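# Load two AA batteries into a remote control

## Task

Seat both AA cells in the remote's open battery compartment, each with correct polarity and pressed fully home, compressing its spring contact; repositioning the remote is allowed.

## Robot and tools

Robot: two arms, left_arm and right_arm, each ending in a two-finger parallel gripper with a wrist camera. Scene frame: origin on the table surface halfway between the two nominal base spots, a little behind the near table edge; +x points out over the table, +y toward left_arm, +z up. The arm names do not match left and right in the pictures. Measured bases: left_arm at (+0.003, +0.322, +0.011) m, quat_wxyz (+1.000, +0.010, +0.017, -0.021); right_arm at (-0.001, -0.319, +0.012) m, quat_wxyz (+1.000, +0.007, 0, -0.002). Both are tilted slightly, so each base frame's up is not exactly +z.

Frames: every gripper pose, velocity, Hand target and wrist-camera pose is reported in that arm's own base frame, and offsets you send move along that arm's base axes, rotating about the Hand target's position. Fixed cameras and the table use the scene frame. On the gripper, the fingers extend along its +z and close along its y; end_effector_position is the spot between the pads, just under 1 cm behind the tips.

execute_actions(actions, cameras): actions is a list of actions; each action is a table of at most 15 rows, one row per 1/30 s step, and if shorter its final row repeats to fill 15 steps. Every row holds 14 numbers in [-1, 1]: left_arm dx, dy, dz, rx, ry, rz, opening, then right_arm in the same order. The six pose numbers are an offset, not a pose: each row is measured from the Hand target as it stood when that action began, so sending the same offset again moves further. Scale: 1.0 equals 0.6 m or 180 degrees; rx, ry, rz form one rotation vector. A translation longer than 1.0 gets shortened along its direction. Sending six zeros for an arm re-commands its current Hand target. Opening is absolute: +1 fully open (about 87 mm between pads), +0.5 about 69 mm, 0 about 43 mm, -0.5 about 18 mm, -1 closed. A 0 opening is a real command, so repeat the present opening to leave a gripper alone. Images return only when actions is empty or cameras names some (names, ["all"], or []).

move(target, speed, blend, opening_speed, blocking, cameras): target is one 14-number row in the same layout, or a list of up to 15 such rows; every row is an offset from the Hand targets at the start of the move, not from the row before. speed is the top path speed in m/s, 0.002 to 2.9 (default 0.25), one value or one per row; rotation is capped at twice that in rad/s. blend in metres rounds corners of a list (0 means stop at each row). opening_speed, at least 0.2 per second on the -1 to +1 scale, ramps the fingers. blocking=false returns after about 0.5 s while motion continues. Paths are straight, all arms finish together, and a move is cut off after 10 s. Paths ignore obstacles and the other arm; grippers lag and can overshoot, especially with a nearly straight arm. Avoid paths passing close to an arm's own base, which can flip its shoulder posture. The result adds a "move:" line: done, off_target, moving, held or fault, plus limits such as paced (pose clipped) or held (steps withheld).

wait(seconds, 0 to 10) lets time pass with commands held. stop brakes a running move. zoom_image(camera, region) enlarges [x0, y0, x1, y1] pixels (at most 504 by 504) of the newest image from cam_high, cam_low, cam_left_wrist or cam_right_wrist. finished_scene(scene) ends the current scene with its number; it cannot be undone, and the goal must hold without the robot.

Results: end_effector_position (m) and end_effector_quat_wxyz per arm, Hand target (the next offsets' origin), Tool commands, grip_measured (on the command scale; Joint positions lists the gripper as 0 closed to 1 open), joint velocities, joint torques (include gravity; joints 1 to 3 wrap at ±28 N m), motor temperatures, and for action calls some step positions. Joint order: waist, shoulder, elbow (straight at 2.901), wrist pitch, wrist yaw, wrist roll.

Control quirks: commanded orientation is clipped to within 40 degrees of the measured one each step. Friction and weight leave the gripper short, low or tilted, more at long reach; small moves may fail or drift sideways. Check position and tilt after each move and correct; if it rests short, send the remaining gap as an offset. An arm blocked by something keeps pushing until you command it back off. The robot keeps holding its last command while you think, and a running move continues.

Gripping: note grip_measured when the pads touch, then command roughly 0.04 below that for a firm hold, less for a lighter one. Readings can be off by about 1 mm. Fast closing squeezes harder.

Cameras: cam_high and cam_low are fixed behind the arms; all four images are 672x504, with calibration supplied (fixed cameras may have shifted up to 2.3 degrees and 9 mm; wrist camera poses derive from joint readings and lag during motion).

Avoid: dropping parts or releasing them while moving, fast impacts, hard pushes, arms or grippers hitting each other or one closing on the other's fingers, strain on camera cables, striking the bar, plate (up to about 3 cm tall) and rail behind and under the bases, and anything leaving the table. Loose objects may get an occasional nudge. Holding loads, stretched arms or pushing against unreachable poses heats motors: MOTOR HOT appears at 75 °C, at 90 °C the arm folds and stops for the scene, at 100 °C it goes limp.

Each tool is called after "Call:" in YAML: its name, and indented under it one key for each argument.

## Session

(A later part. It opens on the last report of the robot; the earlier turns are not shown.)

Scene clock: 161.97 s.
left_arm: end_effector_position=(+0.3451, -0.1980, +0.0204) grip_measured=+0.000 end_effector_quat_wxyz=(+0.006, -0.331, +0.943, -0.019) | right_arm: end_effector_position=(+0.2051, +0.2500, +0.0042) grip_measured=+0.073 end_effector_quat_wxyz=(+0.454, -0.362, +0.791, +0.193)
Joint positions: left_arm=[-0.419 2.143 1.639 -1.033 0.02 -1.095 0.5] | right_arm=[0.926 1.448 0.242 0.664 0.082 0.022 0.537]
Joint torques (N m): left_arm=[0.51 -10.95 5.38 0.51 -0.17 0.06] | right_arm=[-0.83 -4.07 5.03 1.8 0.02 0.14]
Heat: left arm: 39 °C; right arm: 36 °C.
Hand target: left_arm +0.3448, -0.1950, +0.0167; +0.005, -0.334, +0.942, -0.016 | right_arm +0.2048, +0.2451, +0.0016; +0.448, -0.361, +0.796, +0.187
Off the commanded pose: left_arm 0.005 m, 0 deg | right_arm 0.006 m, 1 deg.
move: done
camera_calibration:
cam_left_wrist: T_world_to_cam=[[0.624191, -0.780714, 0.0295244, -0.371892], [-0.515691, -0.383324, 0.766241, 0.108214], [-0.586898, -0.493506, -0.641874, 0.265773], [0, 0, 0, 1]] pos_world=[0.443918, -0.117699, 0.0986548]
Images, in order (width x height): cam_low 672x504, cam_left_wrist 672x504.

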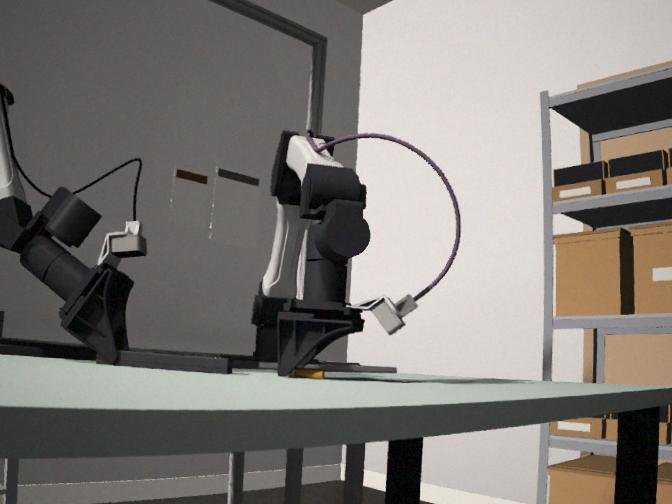

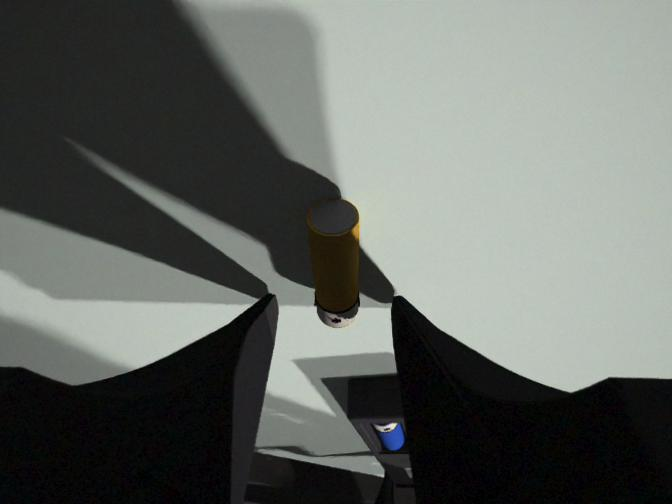

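Call:
move:
  target:
    - [0.0,-0.0,0.014,0.0,0.0,0,0, 0,0,0,0,0,0,0.04]
  speed: 0.06
  cameras: ["cam_low"]

Call:
zoom_image:
  camera: "cam_low"
  region: [240, 310, 340, 390]

Scene clock: 163.07 s.
left_arm: end_effector_position=(+0.3451, -0.1980, +0.0204) grip_measured=+0.000 end_effector_quat_wxyz=(+0.006, -0.331, +0.943, -0.019) | right_arm: end_effector_position=(+0.2051, +0.2500, +0.0042) grip_measured=+0.073 end_effector_quat_wxyz=(+0.454, -0.362, +0.791, +0.193)
Joint positions: left_arm=[-0.419 2.143 1.639 -1.033 0.02 -1.095 0.5] | right_arm=[0.926 1.448 0.242 0.664 0.082 0.022 0.537]
Joint torques (N m): left_arm=[0.32 -11.71 7.2 0.2 -0.15 0.06] | right_arm=[-0.94 -4.11 5.03 1.78 0 0.14]
Heat: left arm: 39 °C; right arm: 36 °C.
Hand target: left_arm +0.3448, -0.1950, +0.0251; +0.005, -0.334, +0.942, -0.016 | right_arm +0.2048, +0.2451, +0.0016; +0.448, -0.361, +0.796, +0.187
Off the commanded pose: left_arm 0.006 m, 0 deg | right_arm 0.006 m, 1 deg.
move: done
Images, in order (width x height): cam_low 672x504.

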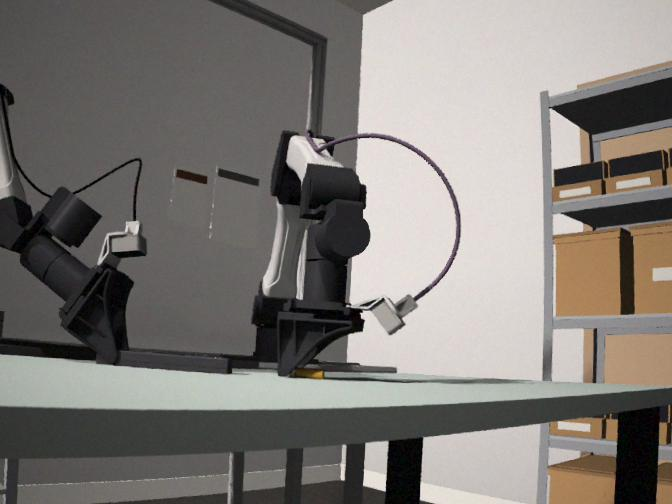

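Scaled by 5.040 from the camera's 672x504 image, which has a finer 960x720 frame.

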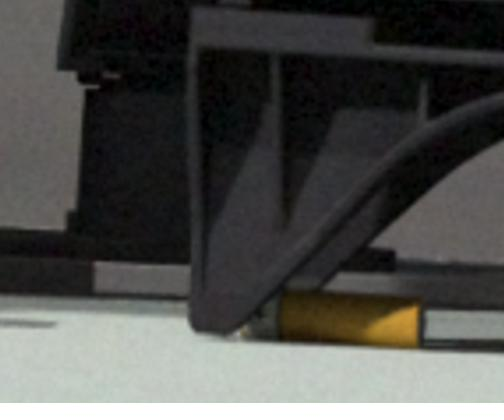

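Call:
move:
  target:
    - [0.0,-0.0,0.035,0.0,0.0,0,0, 0,0,0,0,0,0,0.04]
    - [0.0,-0.0,-0.0035,0.0,0.0,0,0, 0,0,0,0,0,0,0.04]
  speed: 0.06
  cameras: ["cam_low","cam_left_wrist"]

Call:
zoom_image:
  camera: "cam_low"
  region: [240, 310, 340, 390]

Scene clock: 165.53 s.
left_arm: end_effector_position=(+0.3447, -0.1978, +0.0244) grip_measured=+0.000 end_effector_quat_wxyz=(+0.003, -0.331, +0.943, -0.017) | right_arm: end_effector_position=(+0.2051, +0.2500, +0.0042) grip_measured=+0.073 end_effector_quat_wxyz=(+0.454, -0.362, +0.791, +0.193)
Joint positions: left_arm=[-0.419 2.143 1.655 -1.055 0.02 -1.095 0.5] | right_arm=[0.926 1.448 0.242 0.664 0.082 0.022 0.537]
Joint torques (N m): left_arm=[0.32 -11.55 5.16 0.49 -0.15 0.07] | right_arm=[-0.77 -3.97 5.01 1.79 0.03 0.16]
Heat: left arm: 39 °C; right arm: 36 °C.
Hand target: left_arm +0.3448, -0.1950, +0.0231; +0.005, -0.334, +0.942, -0.016 | right_arm +0.2048, +0.2451, +0.0016; +0.448, -0.361, +0.796, +0.187
Off the commanded pose: left_arm 0.003 m, 0 deg | right_arm 0.006 m, 1 deg.
move: done
camera_calibration:
cam_left_wrist: T_world_to_cam=[[0.624324, -0.780794, 0.024083, -0.371522], [-0.511405, -0.385227, 0.768157, 0.103141], [-0.590495, -0.491895, -0.639809, 0.269662], [0, 0, 0, 1]] pos_world=[0.443931, -0.117705, 0.102251]
Images, in order (width x height): cam_low 672x504, cam_left_wrist 672x504.

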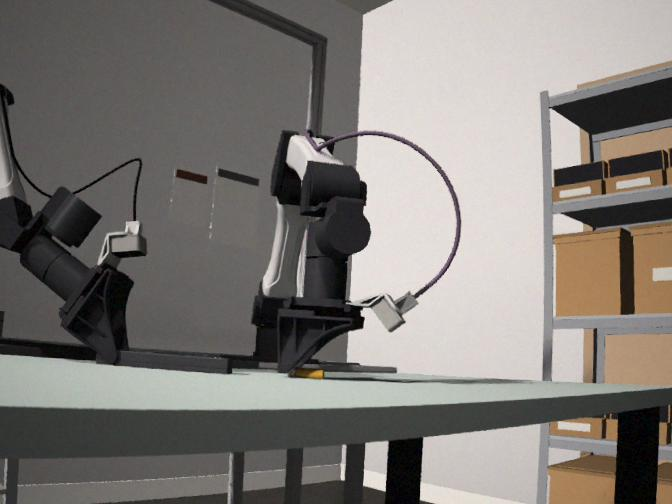

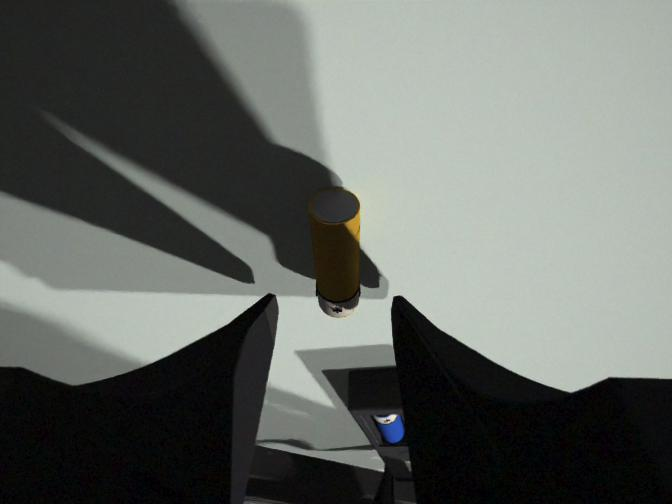

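Scaled by 5.040 from the camera's 672x504 image, which has a finer 960x720 frame.

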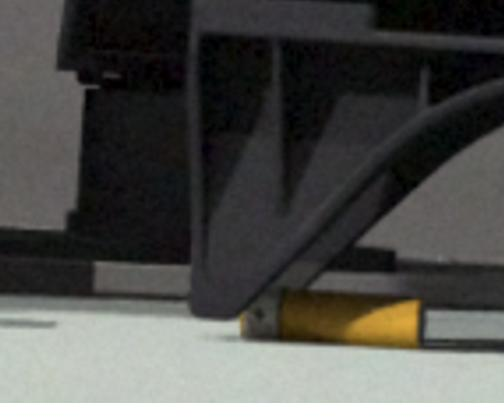

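Call:
move:
  target:
    - [0.008,0.007,0.035,0.0,0.0,0,0, 0,0,0,0,0,0,0.04]
    - [0.008,0.006,-0.0015,0.0,0.0,0,0, 0,0,0,0,0,0,0.04]
    - [0.008,0.006,-0.0015,0.0,0.0,0,-0.7, 0,0,0,0,0,0,0.04]
  speed: 0.06
  opening_speed: 0.6
  cameras: ["cam_low","cam_left_wrist"]

Call:
zoom_image:
  camera: "cam_low"
  region: [240, 310, 340, 390]

Scene clock: 169.63 s.
left_arm: end_effector_position=(+0.3501, -0.1970, +0.0296) grip_measured=-0.697 end_effector_quat_wxyz=(+0.003, -0.336, +0.941, -0.027) | right_arm: end_effector_position=(+0.2051, +0.2500, +0.0042) grip_measured=+0.073 end_effector_quat_wxyz=(+0.454, -0.362, +0.791, +0.193)
Joint positions: left_arm=[-0.405 2.141 1.671 -1.059 0.035 -1.091 0.151] | right_arm=[0.926 1.448 0.242 0.664 0.082 0.022 0.537]
Joint torques (N m): left_arm=[0.29 -10.24 5.41 0.53 -0.33 0.18] | right_arm=[-0.84 -3.99 5 1.81 0.05 0.15]
Heat: left arm: 39 °C; right arm: 36 °C.
Hand target: left_arm +0.3496, -0.1914, +0.0221; +0.005, -0.334, +0.942, -0.016 | right_arm +0.2048, +0.2451, +0.0016; +0.448, -0.361, +0.796, +0.187
Off the commanded pose: left_arm 0.009 m, 1 deg | right_arm 0.006 m, 1 deg.
move: done
camera_calibration:
cam_left_wrist: T_world_to_cam=[[0.63225, -0.773501, 0.0442389, -0.376343], [-0.512965, -0.375132, 0.772103, 0.104609], [-0.580626, -0.510855, -0.633956, 0.269183], [0, 0, 0, 1]] pos_world=[0.447899, -0.114346, 0.10653]
Images, in order (width x height): cam_low 672x504, cam_left_wrist 672x504.

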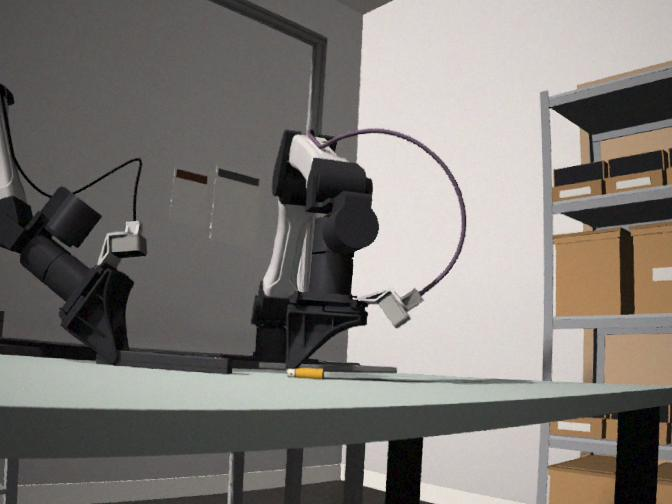

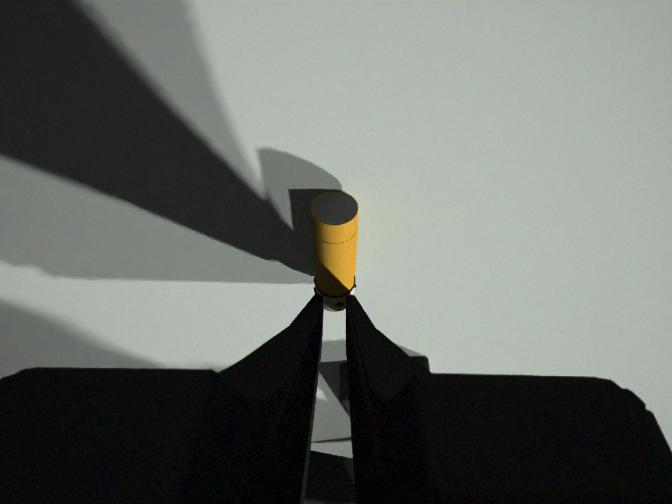

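Scaled by 5.040 from the camera's 672x504 image, which has a finer 960x720 frame.

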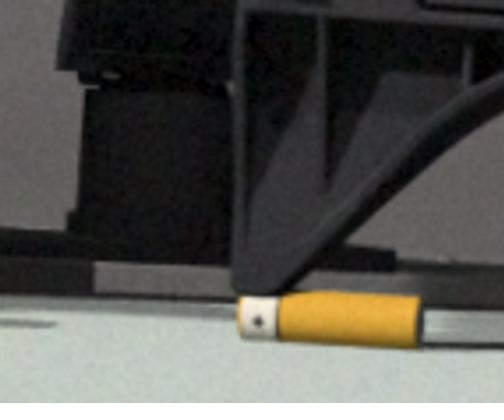

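Call:
move:
  target:
    - [0,0,0.02,0.0,0.0,0,0, 0,0,0,0,0,0,0.04]
    - [0,-0.002,-0.009,0.0,0.0,0,0, 0,0,0,0,0,0,0.04]
    - [0,-0.002,-0.009,0.0,0.0,0,-0.7, 0,0,0,0,0,0,0.04]
  speed: 0.06
  opening_speed: 0.6
  cameras: ["cam_low","cam_left_wrist"]

Call:
zoom_image:
  camera: "cam_low"
  region: [240, 310, 340, 390]

Scene clock: 174.20 s.
left_arm: end_effector_position=(+0.3507, -0.1956, +0.0226) grip_measured=-0.581 end_effector_quat_wxyz=(+0.005, -0.336, +0.941, -0.023) | right_arm: end_effector_position=(+0.2051, +0.2500, +0.0042) grip_measured=+0.073 end_effector_quat_wxyz=(+0.454, -0.362, +0.791, +0.193)
Joint positions: left_arm=[-0.405 2.151 1.66 -1.041 0.026 -1.091 0.21] | right_arm=[0.926 1.448 0.242 0.664 0.082 0.022 0.537]
Joint torques (N m): left_arm=[-0.02 -10.48 5.22 0.53 -0.24 0.16] | right_arm=[-0.91 -4.01 5.08 1.77 0.01 0.12]
Heat: left arm: 39 °C; right arm: 36 °C.
Hand target: left_arm +0.3495, -0.1925, +0.0166; +0.005, -0.334, +0.942, -0.016 | right_arm +0.2048, +0.2451, +0.0016; +0.448, -0.361, +0.796, +0.187
Off the commanded pose: left_arm 0.007 m, 1 deg | right_arm 0.006 m, 1 deg.
move: done
camera_calibration:
cam_left_wrist: T_world_to_cam=[[0.632516, -0.773675, 0.0367392, -0.375307], [-0.512768, -0.382719, 0.768502, 0.109435], [-0.58051, -0.504929, -0.638792, 0.267], [0, 0, 0, 1]] pos_world=[0.448498, -0.113667, 0.100245]
Images, in order (width x height): cam_low 672x504, cam_left_wrist 672x504.

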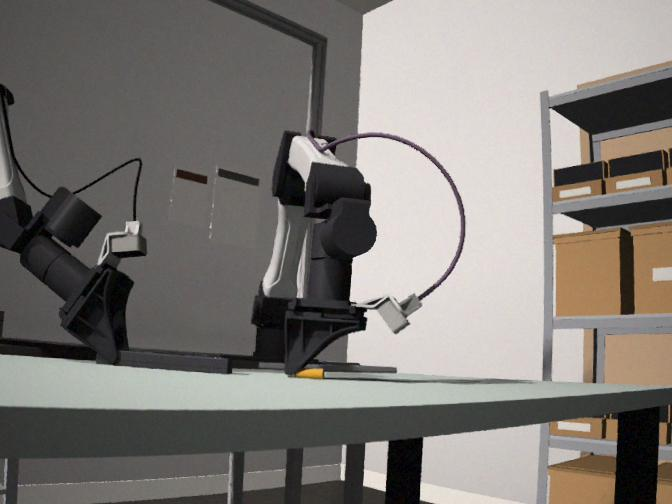

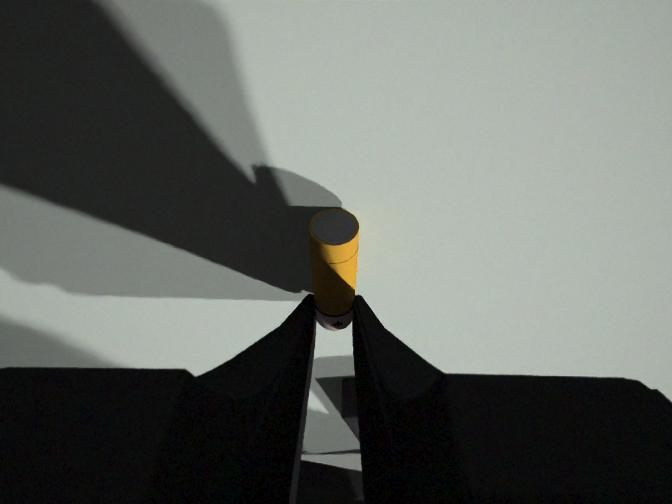

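Scaled by 5.040 from the camera's 672x504 image, which has a finer 960x720 frame.

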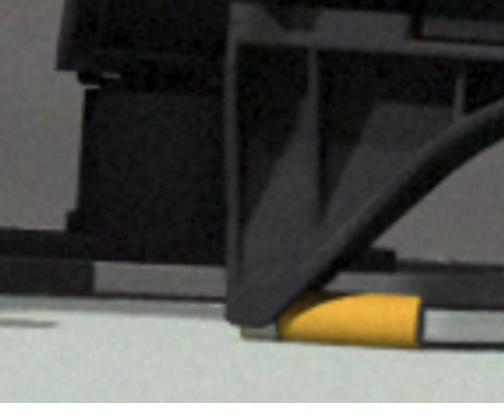

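Call:
move:
  target:
    - [0,0,0.15,0.0,0.0,0,-0.72, 0,0,0,0,0,0,0.04]
    - [-0.122,-0.205,0.19,-0.0744,0.0717,0.0722,-0.72, 0,0,0,0,0,0,0.04]
  speed: [0.12,0.2]
  blend: 0.03
  cameras: ["cam_low","cam_left_wrist","cam_right_wrist"]

Call:
zoom_image:
  camera: "cam_low"
  region: [60, 230, 310, 390]

Call:
zoom_image:
  camera: "cam_left_wrist"
  region: [240, 100, 440, 360]

Scene clock: 177.93 s.
left_arm: end_effector_position=(+0.2748, -0.3124, +0.1121) grip_measured=-0.581 end_effector_quat_wxyz=(-0.144, -0.433, +0.888, -0.062) | right_arm: end_effector_position=(+0.2051, +0.2500, +0.0042) grip_measured=+0.073 end_effector_quat_wxyz=(+0.454, -0.362, +0.791, +0.193)
Joint positions: left_arm=[-0.622 2.137 1.911 -1.373 0.314 -1.524 0.21] | right_arm=[0.926 1.448 0.242 0.664 0.082 0.022 0.537]
Joint torques (N m): left_arm=[-0.01 -15.17 7.02 0.3 0.24 -0.08] | right_arm=[-0.91 -4.11 5.01 1.75 0.02 0.11]
Heat: left arm: 40 °C; right arm: 36 °C.
Hand target: left_arm +0.2764, -0.3155, +0.1307; -0.137, -0.436, +0.885, -0.087 | right_arm +0.2048, +0.2451, +0.0016; +0.448, -0.361, +0.796, +0.187
Off the commanded pose: left_arm 0.019 m, 3 deg | right_arm 0.006 m, 1 deg.
move: off_target (left_arm)
camera_calibration:
cam_left_wrist: T_world_to_cam=[[0.783774, -0.620627, -0.0228275, -0.408057], [-0.216014, -0.306891, 0.926907, -0.118565], [-0.582269, -0.721554, -0.374597, 0.124321], [0, 0, 0, 1]] pos_world=[0.366601, -0.199933, 0.147154]
cam_right_wrist: T_world_to_cam=[[0.758808, -0.650632, 0.0297901, 0.00551648], [-0.639779, -0.753159, -0.153082, 0.341629], [0.122037, 0.0971006, -0.987764, 0.0936196], [0, 0, 0, 1]] pos_world=[0.202956, 0.2518, 0.144607]
Images, in order (width x height): cam_low 672x504, cam_left_wrist 672x504, cam_right_wrist 672x504.

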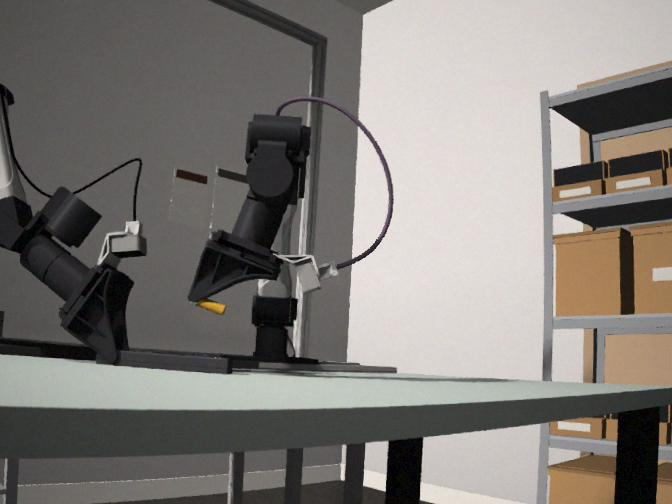

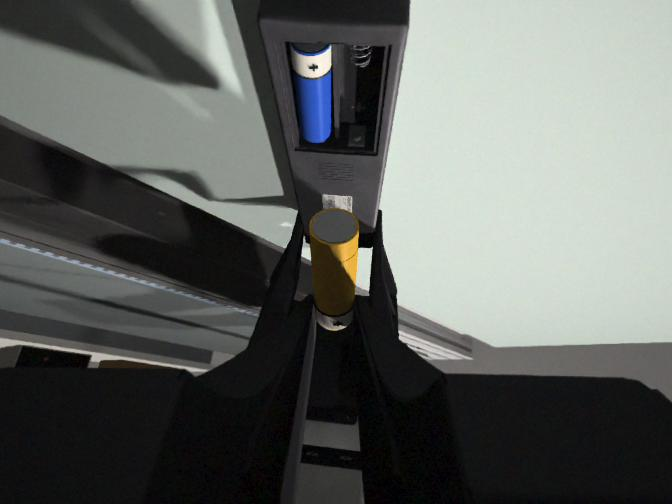

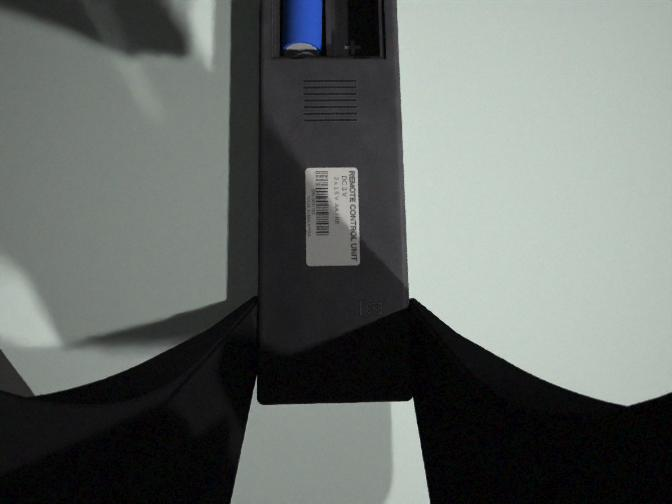

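Scaled by 2.016 from the camera's 672x504 image, which has a finer 960x720 frame.

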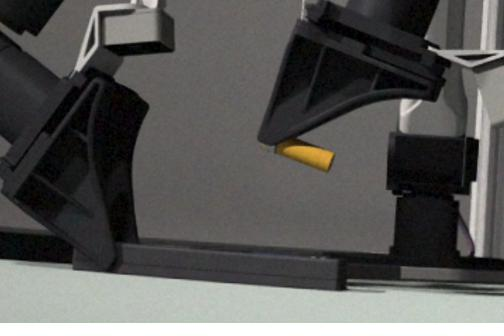

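Scaled by 1.938 from the camera's 672x504 image, which has a finer 960x720 frame.

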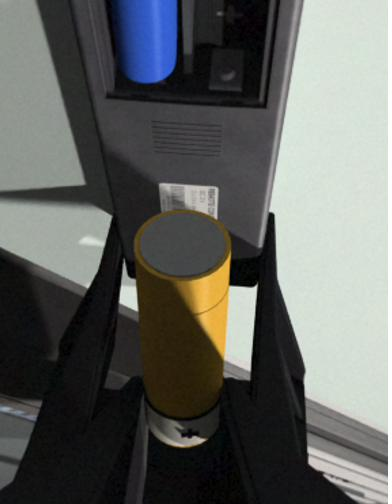

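Call:
move:
  target: [-0.0073,-0.019,-0.115,0,0,0.0083,-0.72, 0,0,0,0,0,0,0.04]
  speed: 0.1
  cameras: ["cam_low","cam_left_wrist","cam_right_wrist"]

Call:
zoom_image:
  camera: "cam_low"
  region: [130, 310, 270, 390]

Call:
zoom_image:
  camera: "cam_left_wrist"
  region: [240, 100, 440, 360]

Scene clock: 180.80 s.
left_arm: end_effector_position=(+0.2751, -0.3246, +0.0576) grip_measured=-0.581 end_effector_quat_wxyz=(-0.133, -0.444, +0.882, -0.084) | right_arm: end_effector_position=(+0.2051, +0.2500, +0.0042) grip_measured=+0.073 end_effector_quat_wxyz=(+0.454, -0.362, +0.791, +0.193)
Joint positions: left_arm=[-0.645 2.13 1.684 -1.091 0.315 -1.583 0.21] | right_arm=[0.926 1.448 0.242 0.664 0.082 0.022 0.537]
Joint torques (N m): left_arm=[-0.35 -12.59 5.23 0.46 0.18 -0.1] | right_arm=[-0.91 -4 4.96 1.8 0.03 0.1]
Heat: left arm: 41 °C; right arm: 36 °C.
Hand target: left_arm +0.2719, -0.3269, +0.0616; -0.136, -0.447, +0.879, -0.089 | right_arm +0.2048, +0.2451, +0.0016; +0.448, -0.361, +0.796, +0.187
Off the commanded pose: left_arm 0.006 m, 1 deg | right_arm 0.006 m, 1 deg.
move: done
camera_calibration:
cam_left_wrist: T_world_to_cam=[[0.803615, -0.594812, 0.0200467, -0.41662], [-0.238058, -0.29039, 0.926824, -0.0603511], [-0.545465, -0.749581, -0.374962, 0.0761579], [0, 0, 0, 1]] pos_world=[0.361976, -0.208249, 0.0928429]
cam_right_wrist: T_world_to_cam=[[0.758808, -0.650632, 0.0297901, 0.00551648], [-0.639779, -0.753159, -0.153082, 0.341629], [0.122037, 0.0971006, -0.987764, 0.0936196], [0, 0, 0, 1]] pos_world=[0.202956, 0.2518, 0.144607]
Images, in order (width x height): cam_low 672x504, cam_left_wrist 672x504, cam_right_wrist 672x504.

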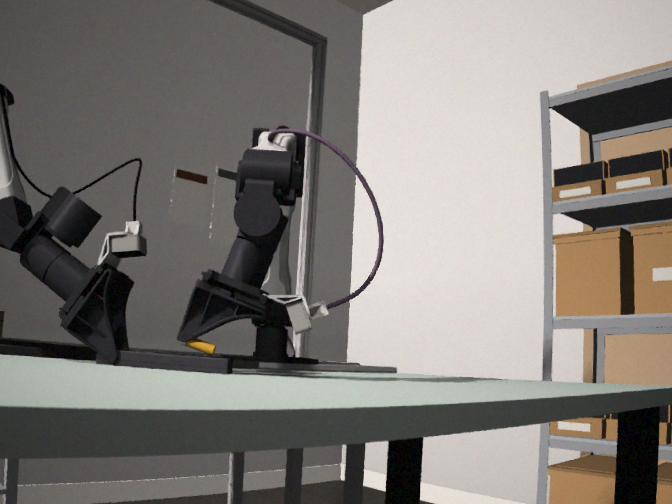

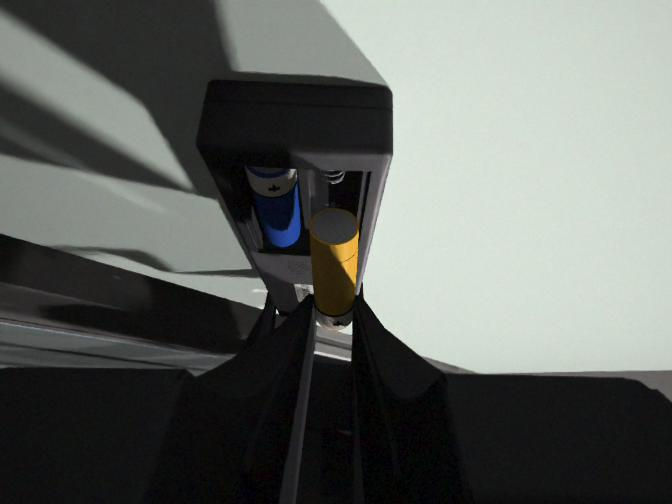

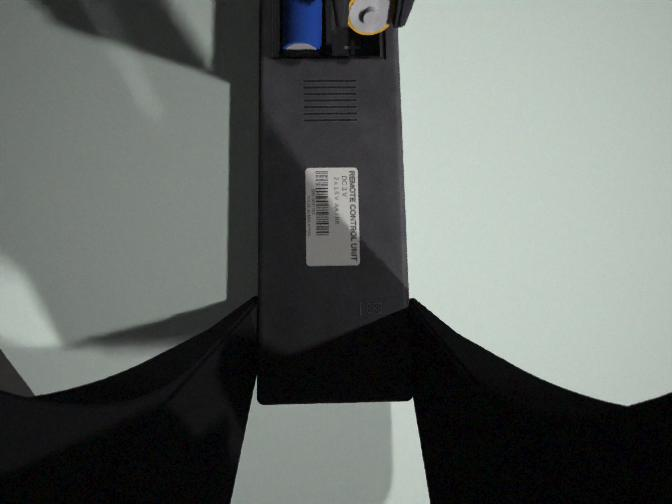

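Scaled by 3.600 from the camera's 672x504 image, which has a finer 960x720 frame.

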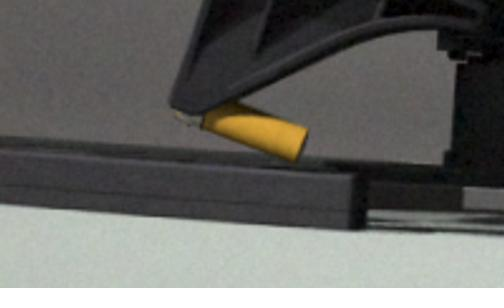

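Scaled by 1.938 from the camera's 672x504 image, which has a finer 960x720 frame.

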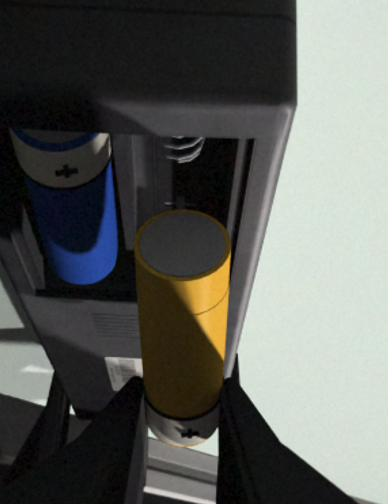

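Call:
move:
  target: [-0.006,-0.009,-0.026,0,0,0,-0.72, 0,0,0,0,0,0,0.04]
  speed: 0.05
  cameras: ["cam_low","cam_left_wrist","cam_right_wrist"]

Call:
zoom_image:
  camera: "cam_low"
  region: [130, 310, 270, 390]

Call:
zoom_image:
  camera: "cam_left_wrist"
  region: [240, 100, 440, 360]

Call:
zoom_image:
  camera: "cam_right_wrist"
  region: [250, 0, 420, 120]

Scene clock: 182.47 s.
left_arm: end_effector_position=(+0.2715, -0.3302, +0.0477) grip_measured=-0.581 end_effector_quat_wxyz=(-0.131, -0.443, +0.882, -0.089) | right_arm: end_effector_position=(+0.2051, +0.2500, +0.0042) grip_measured=+0.073 end_effector_quat_wxyz=(+0.454, -0.362, +0.791, +0.193)
Joint positions: left_arm=[-0.661 2.13 1.643 -1.034 0.315 -1.6 0.21] | right_arm=[0.926 1.448 0.242 0.664 0.082 0.022 0.537]
Joint torques (N m): left_arm=[-0.47 -11.17 5.23 0.53 0.15 -0.09] | right_arm=[-0.96 -4.07 5.11 1.8 0.03 0.11]
Motor temperatures (°C): left_arm=[20 42 27 21 20 21 24] | right_arm=[19 23 28 36 22 22 22]
Heat: left arm: 42 °C; right arm: 36 °C.
Hand target: left_arm +0.2683, -0.3324, +0.0461; -0.136, -0.447, +0.879, -0.089 | right_arm +0.2048, +0.2451, +0.0016; +0.448, -0.361, +0.796, +0.187
Off the commanded pose: left_arm 0.004 m, 1 deg | right_arm 0.006 m, 1 deg.
move: done
camera_calibration:
cam_left_wrist: T_world_to_cam=[[0.803192, -0.594916, 0.0309532, -0.417255], [-0.245818, -0.283652, 0.926885, -0.049361], [-0.542638, -0.752075, -0.374067, 0.0646136], [0, 0, 0, 1]] pos_world=[0.358064, -0.213639, 0.0828372]
cam_right_wrist: T_world_to_cam=[[0.758808, -0.650632, 0.0297901, 0.00551648], [-0.639779, -0.753159, -0.153082, 0.341629], [0.122037, 0.0971006, -0.987764, 0.0936196], [0, 0, 0, 1]] pos_world=[0.202956, 0.2518, 0.144607]
Images, in order (width x height): cam_low 672x504, cam_left_wrist 672x504, cam_right_wrist 672x504.

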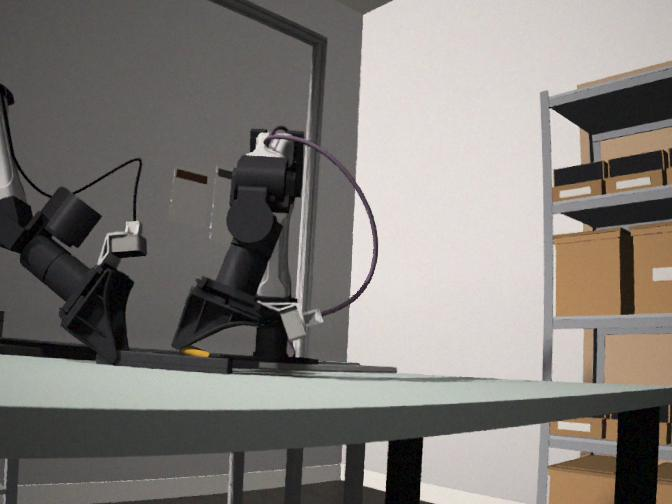

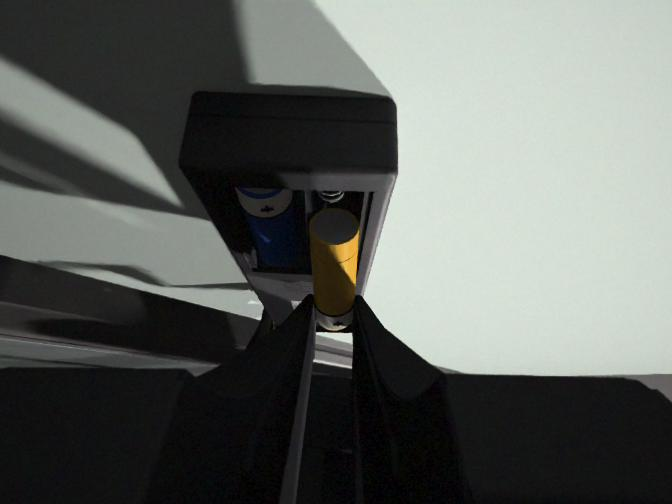

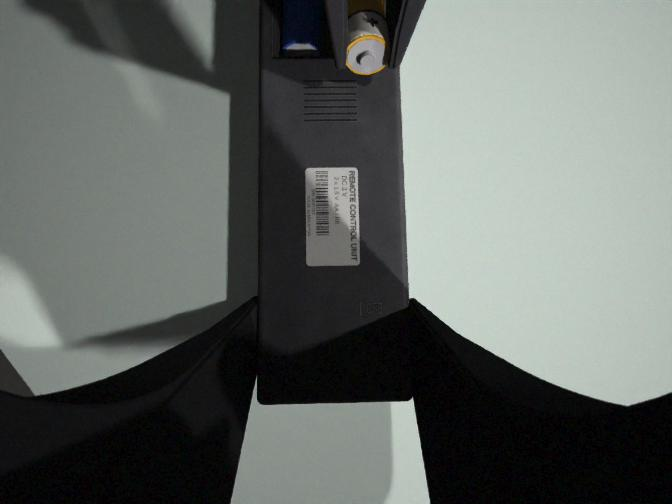

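Scaled by 3.600 from the camera's 672x504 image, which has a finer 960x720 frame.

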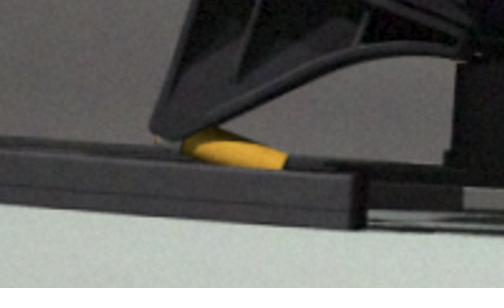

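Scaled by 1.938 from the camera's 672x504 image, which has a finer 960x720 frame.

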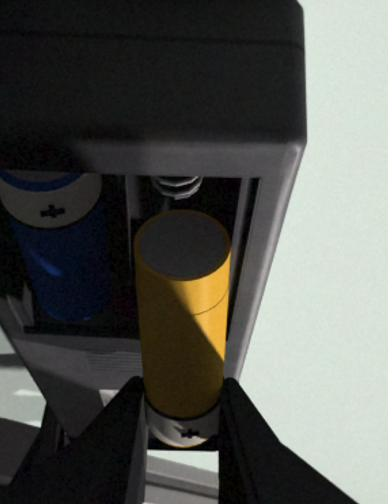

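Scaled by 2.965 from the camera's 672x504 image, which has a finer 960x720 frame.

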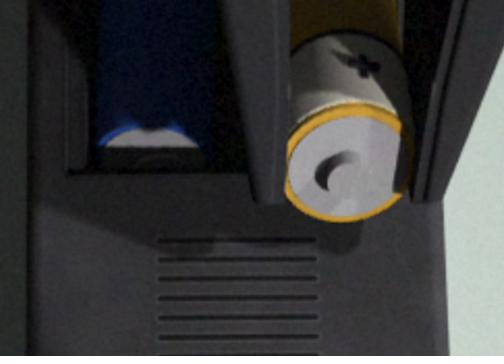

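Call:
move:
  target: [0.009,0.012,-0.012,0,0,0,-0.72, 0,0,0,0,0,0,0.04]
  speed: 0.04
  cameras: ["cam_low","cam_left_wrist","cam_right_wrist"]

Call:
zoom_image:
  camera: "cam_low"
  region: [130, 310, 270, 390]

Call:
zoom_image:
  camera: "cam_left_wrist"
  region: [240, 100, 440, 360]

Call:
zoom_image:
  camera: "cam_right_wrist"
  region: [250, 0, 420, 120]

Scene clock: 183.80 s.
left_arm: end_effector_position=(+0.2744, -0.3267, +0.0439) grip_measured=-0.581 end_effector_quat_wxyz=(-0.131, -0.448, +0.880, -0.090) | right_arm: end_effector_position=(+0.2051, +0.2500, +0.0042) grip_measured=+0.073 end_effector_quat_wxyz=(+0.454, -0.362, +0.791, +0.193)
Joint positions: left_arm=[-0.65 2.13 1.627 -1.017 0.315 -1.6 0.21] | right_arm=[0.926 1.448 0.242 0.664 0.082 0.022 0.537]
Joint torques (N m): left_arm=[0.35 -10.28 5.26 0.53 0.17 0.16] | right_arm=[-0.94 -4.16 5.09 1.83 0.02 0.15]
Heat: left arm: 42 °C; right arm: 36 °C.
Hand target: left_arm +0.2738, -0.3252, +0.0389; -0.136, -0.448, +0.879, -0.089 | right_arm +0.2048, +0.2451, +0.0016; +0.448, -0.361, +0.796, +0.187
Off the commanded pose: left_arm 0.005 m, 1 deg | right_arm 0.006 m, 1 deg.
move: done
camera_calibration:
cam_left_wrist: T_world_to_cam=[[0.809871, -0.585755, 0.0316292, -0.416308], [-0.242677, -0.285464, 0.927156, -0.045542], [-0.534057, -0.758552, -0.373339, 0.062793], [0, 0, 0, 1]] pos_world=[0.359638, -0.209223, 0.078835]
cam_right_wrist: T_world_to_cam=[[0.758808, -0.650632, 0.0297901, 0.00551648], [-0.639779, -0.753159, -0.153082, 0.341629], [0.122037, 0.0971006, -0.987764, 0.0936196], [0, 0, 0, 1]] pos_world=[0.202956, 0.2518, 0.144607]
Images, in order (width x height): cam_low 672x504, cam_left_wrist 672x504, cam_right_wrist 672x504.

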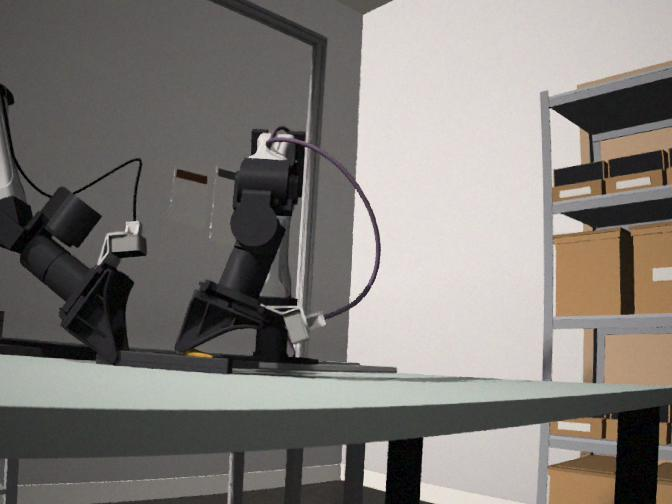

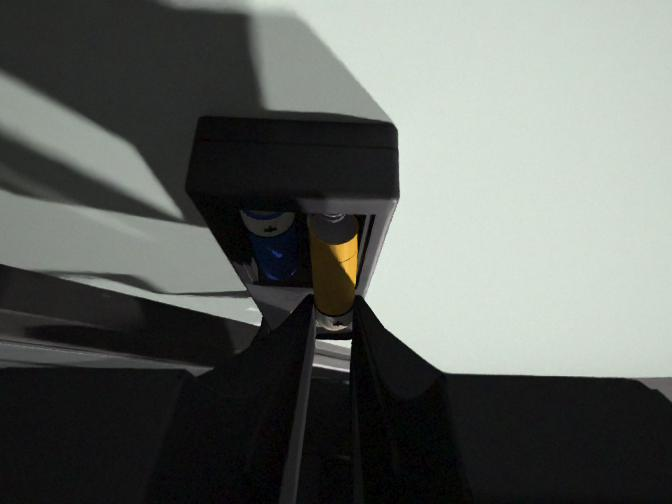

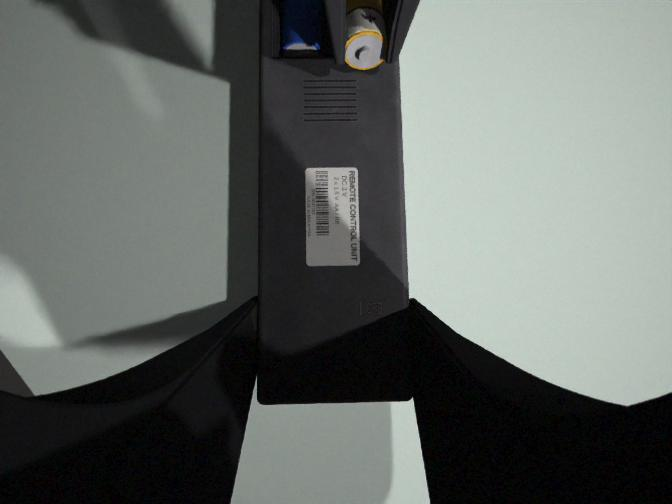

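Scaled by 3.600 from the camera's 672x504 image, which has a finer 960x720 frame.

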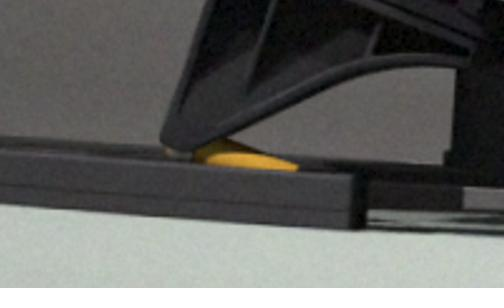

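Scaled by 1.938 from the camera's 672x504 image, which has a finer 960x720 frame.

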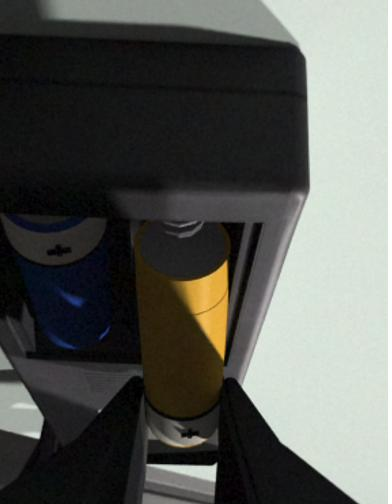

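Scaled by 2.965 from the camera's 672x504 image, which has a finer 960x720 frame.

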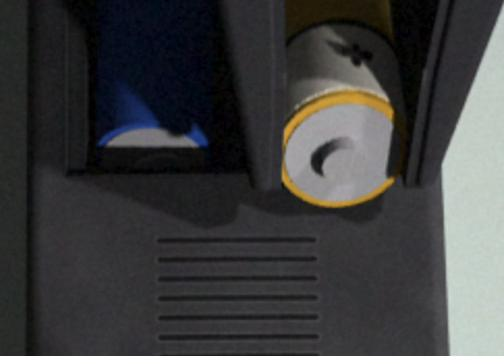

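Call:
move:
  target:
    - [0.0,0.0,-0.006,0,0,0,-0.72, 0,0,0,0,0,0,0.04]
    - [0.0205,0.0263,-0.004,0,0,0,-0.76, 0,0,0,0,0,0,0.04]
  speed: 0.04
  cameras: ["cam_low","cam_left_wrist","cam_right_wrist"]

Call:
zoom_image:
  camera: "cam_low"
  region: [130, 310, 270, 390]

Call:
zoom_image:
  camera: "cam_left_wrist"
  region: [240, 100, 440, 360]

Call:
zoom_image:
  camera: "cam_right_wrist"
  region: [250, 0, 420, 120]

Scene clock: 191.33 s.
left_arm: end_effector_position=(+0.2802, -0.3204, +0.0437) grip_measured=-0.581 end_effector_quat_wxyz=(-0.145, -0.440, +0.880, -0.102) | right_arm: end_effector_position=(+0.2051, +0.2500, +0.0042) grip_measured=+0.073 end_effector_quat_wxyz=(+0.454, -0.362, +0.791, +0.193)
Joint positions: left_arm=[-0.615 2.137 1.622 -1.01 0.355 -1.551 0.21] | right_arm=[0.926 1.448 0.242 0.664 0.082 0.022 0.537]
Joint torques (N m): left_arm=[1.59 -9.94 6.38 0.31 -0.25 0.18] | right_arm=[-0.84 -4.07 5.01 1.79 0.02 0.11]
Heat: left arm: 42 °C; right arm: 36 °C.
Hand target: left_arm +0.2861, -0.3094, +0.0365; -0.136, -0.447, +0.879, -0.089 | right_arm +0.2048, +0.2451, +0.0016; +0.448, -0.361, +0.796, +0.187
Off the commanded pose: left_arm 0.014 m, 2 deg | right_arm 0.006 m, 1 deg.
move: off_target (left_arm); target 2's new opening was sent with left_arm's hand 0.014 m and 2 deg from that target
camera_calibration:
cam_left_wrist: T_world_to_cam=[[0.802545, -0.595002, 0.043517, -0.418748], [-0.234503, -0.247547, 0.940069, -0.0329145], [-0.54857, -0.764653, -0.338197, 0.0711689], [0, 0, 0, 1]] pos_world=[0.367387, -0.202884, 0.0732337]
cam_right_wrist: T_world_to_cam=[[0.758808, -0.650632, 0.0297901, 0.00551648], [-0.639779, -0.753159, -0.153082, 0.341629], [0.122037, 0.0971006, -0.987764, 0.0936196], [0, 0, 0, 1]] pos_world=[0.202956, 0.2518, 0.144607]
Images, in order (width x height): cam_low 672x504, cam_left_wrist 672x504, cam_right_wrist 672x504.

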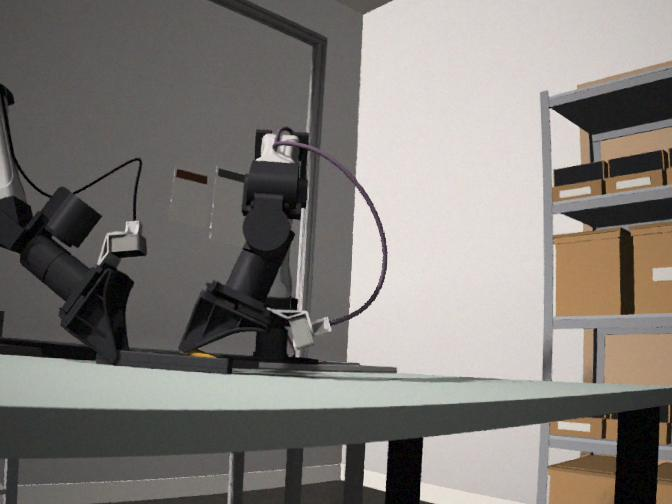

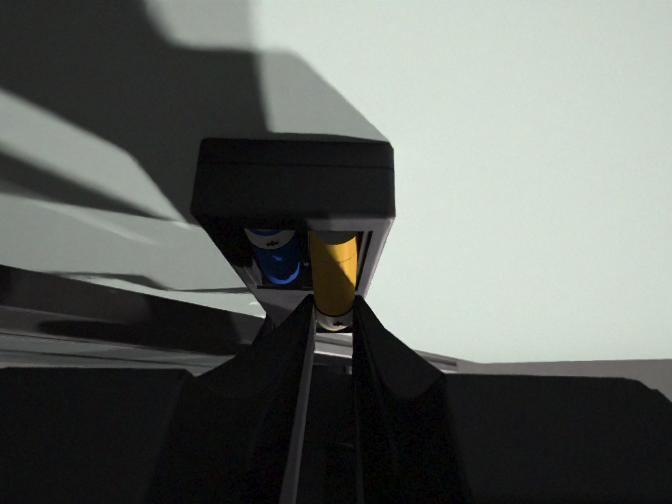

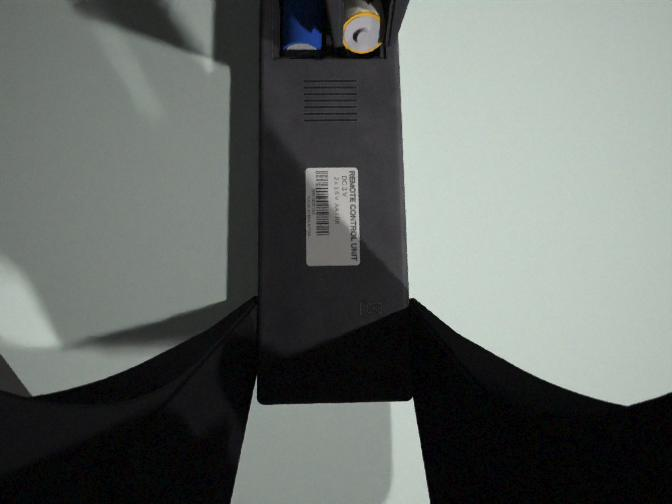

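Scaled by 3.600 from the camera's 672x504 image, which has a finer 960x720 frame.

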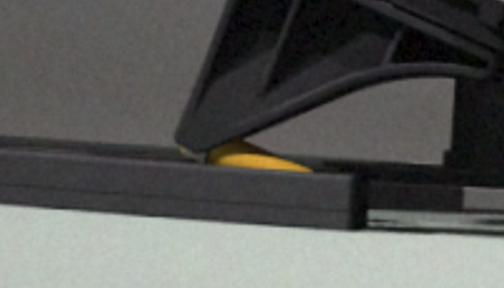

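Scaled by 1.938 from the camera's 672x504 image, which has a finer 960x720 frame.

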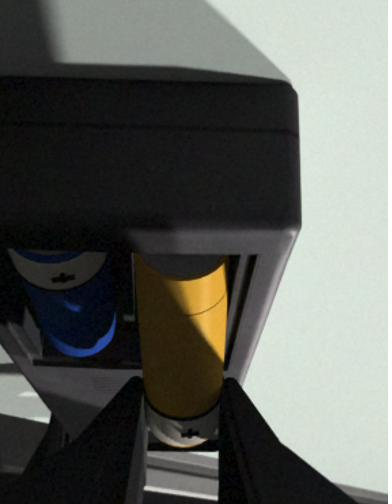

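Scaled by 2.965 from the camera's 672x504 image, which has a finer 960x720 frame.

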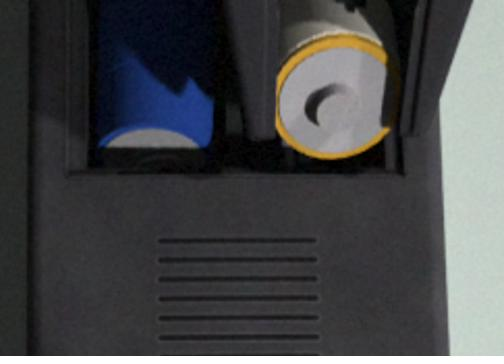

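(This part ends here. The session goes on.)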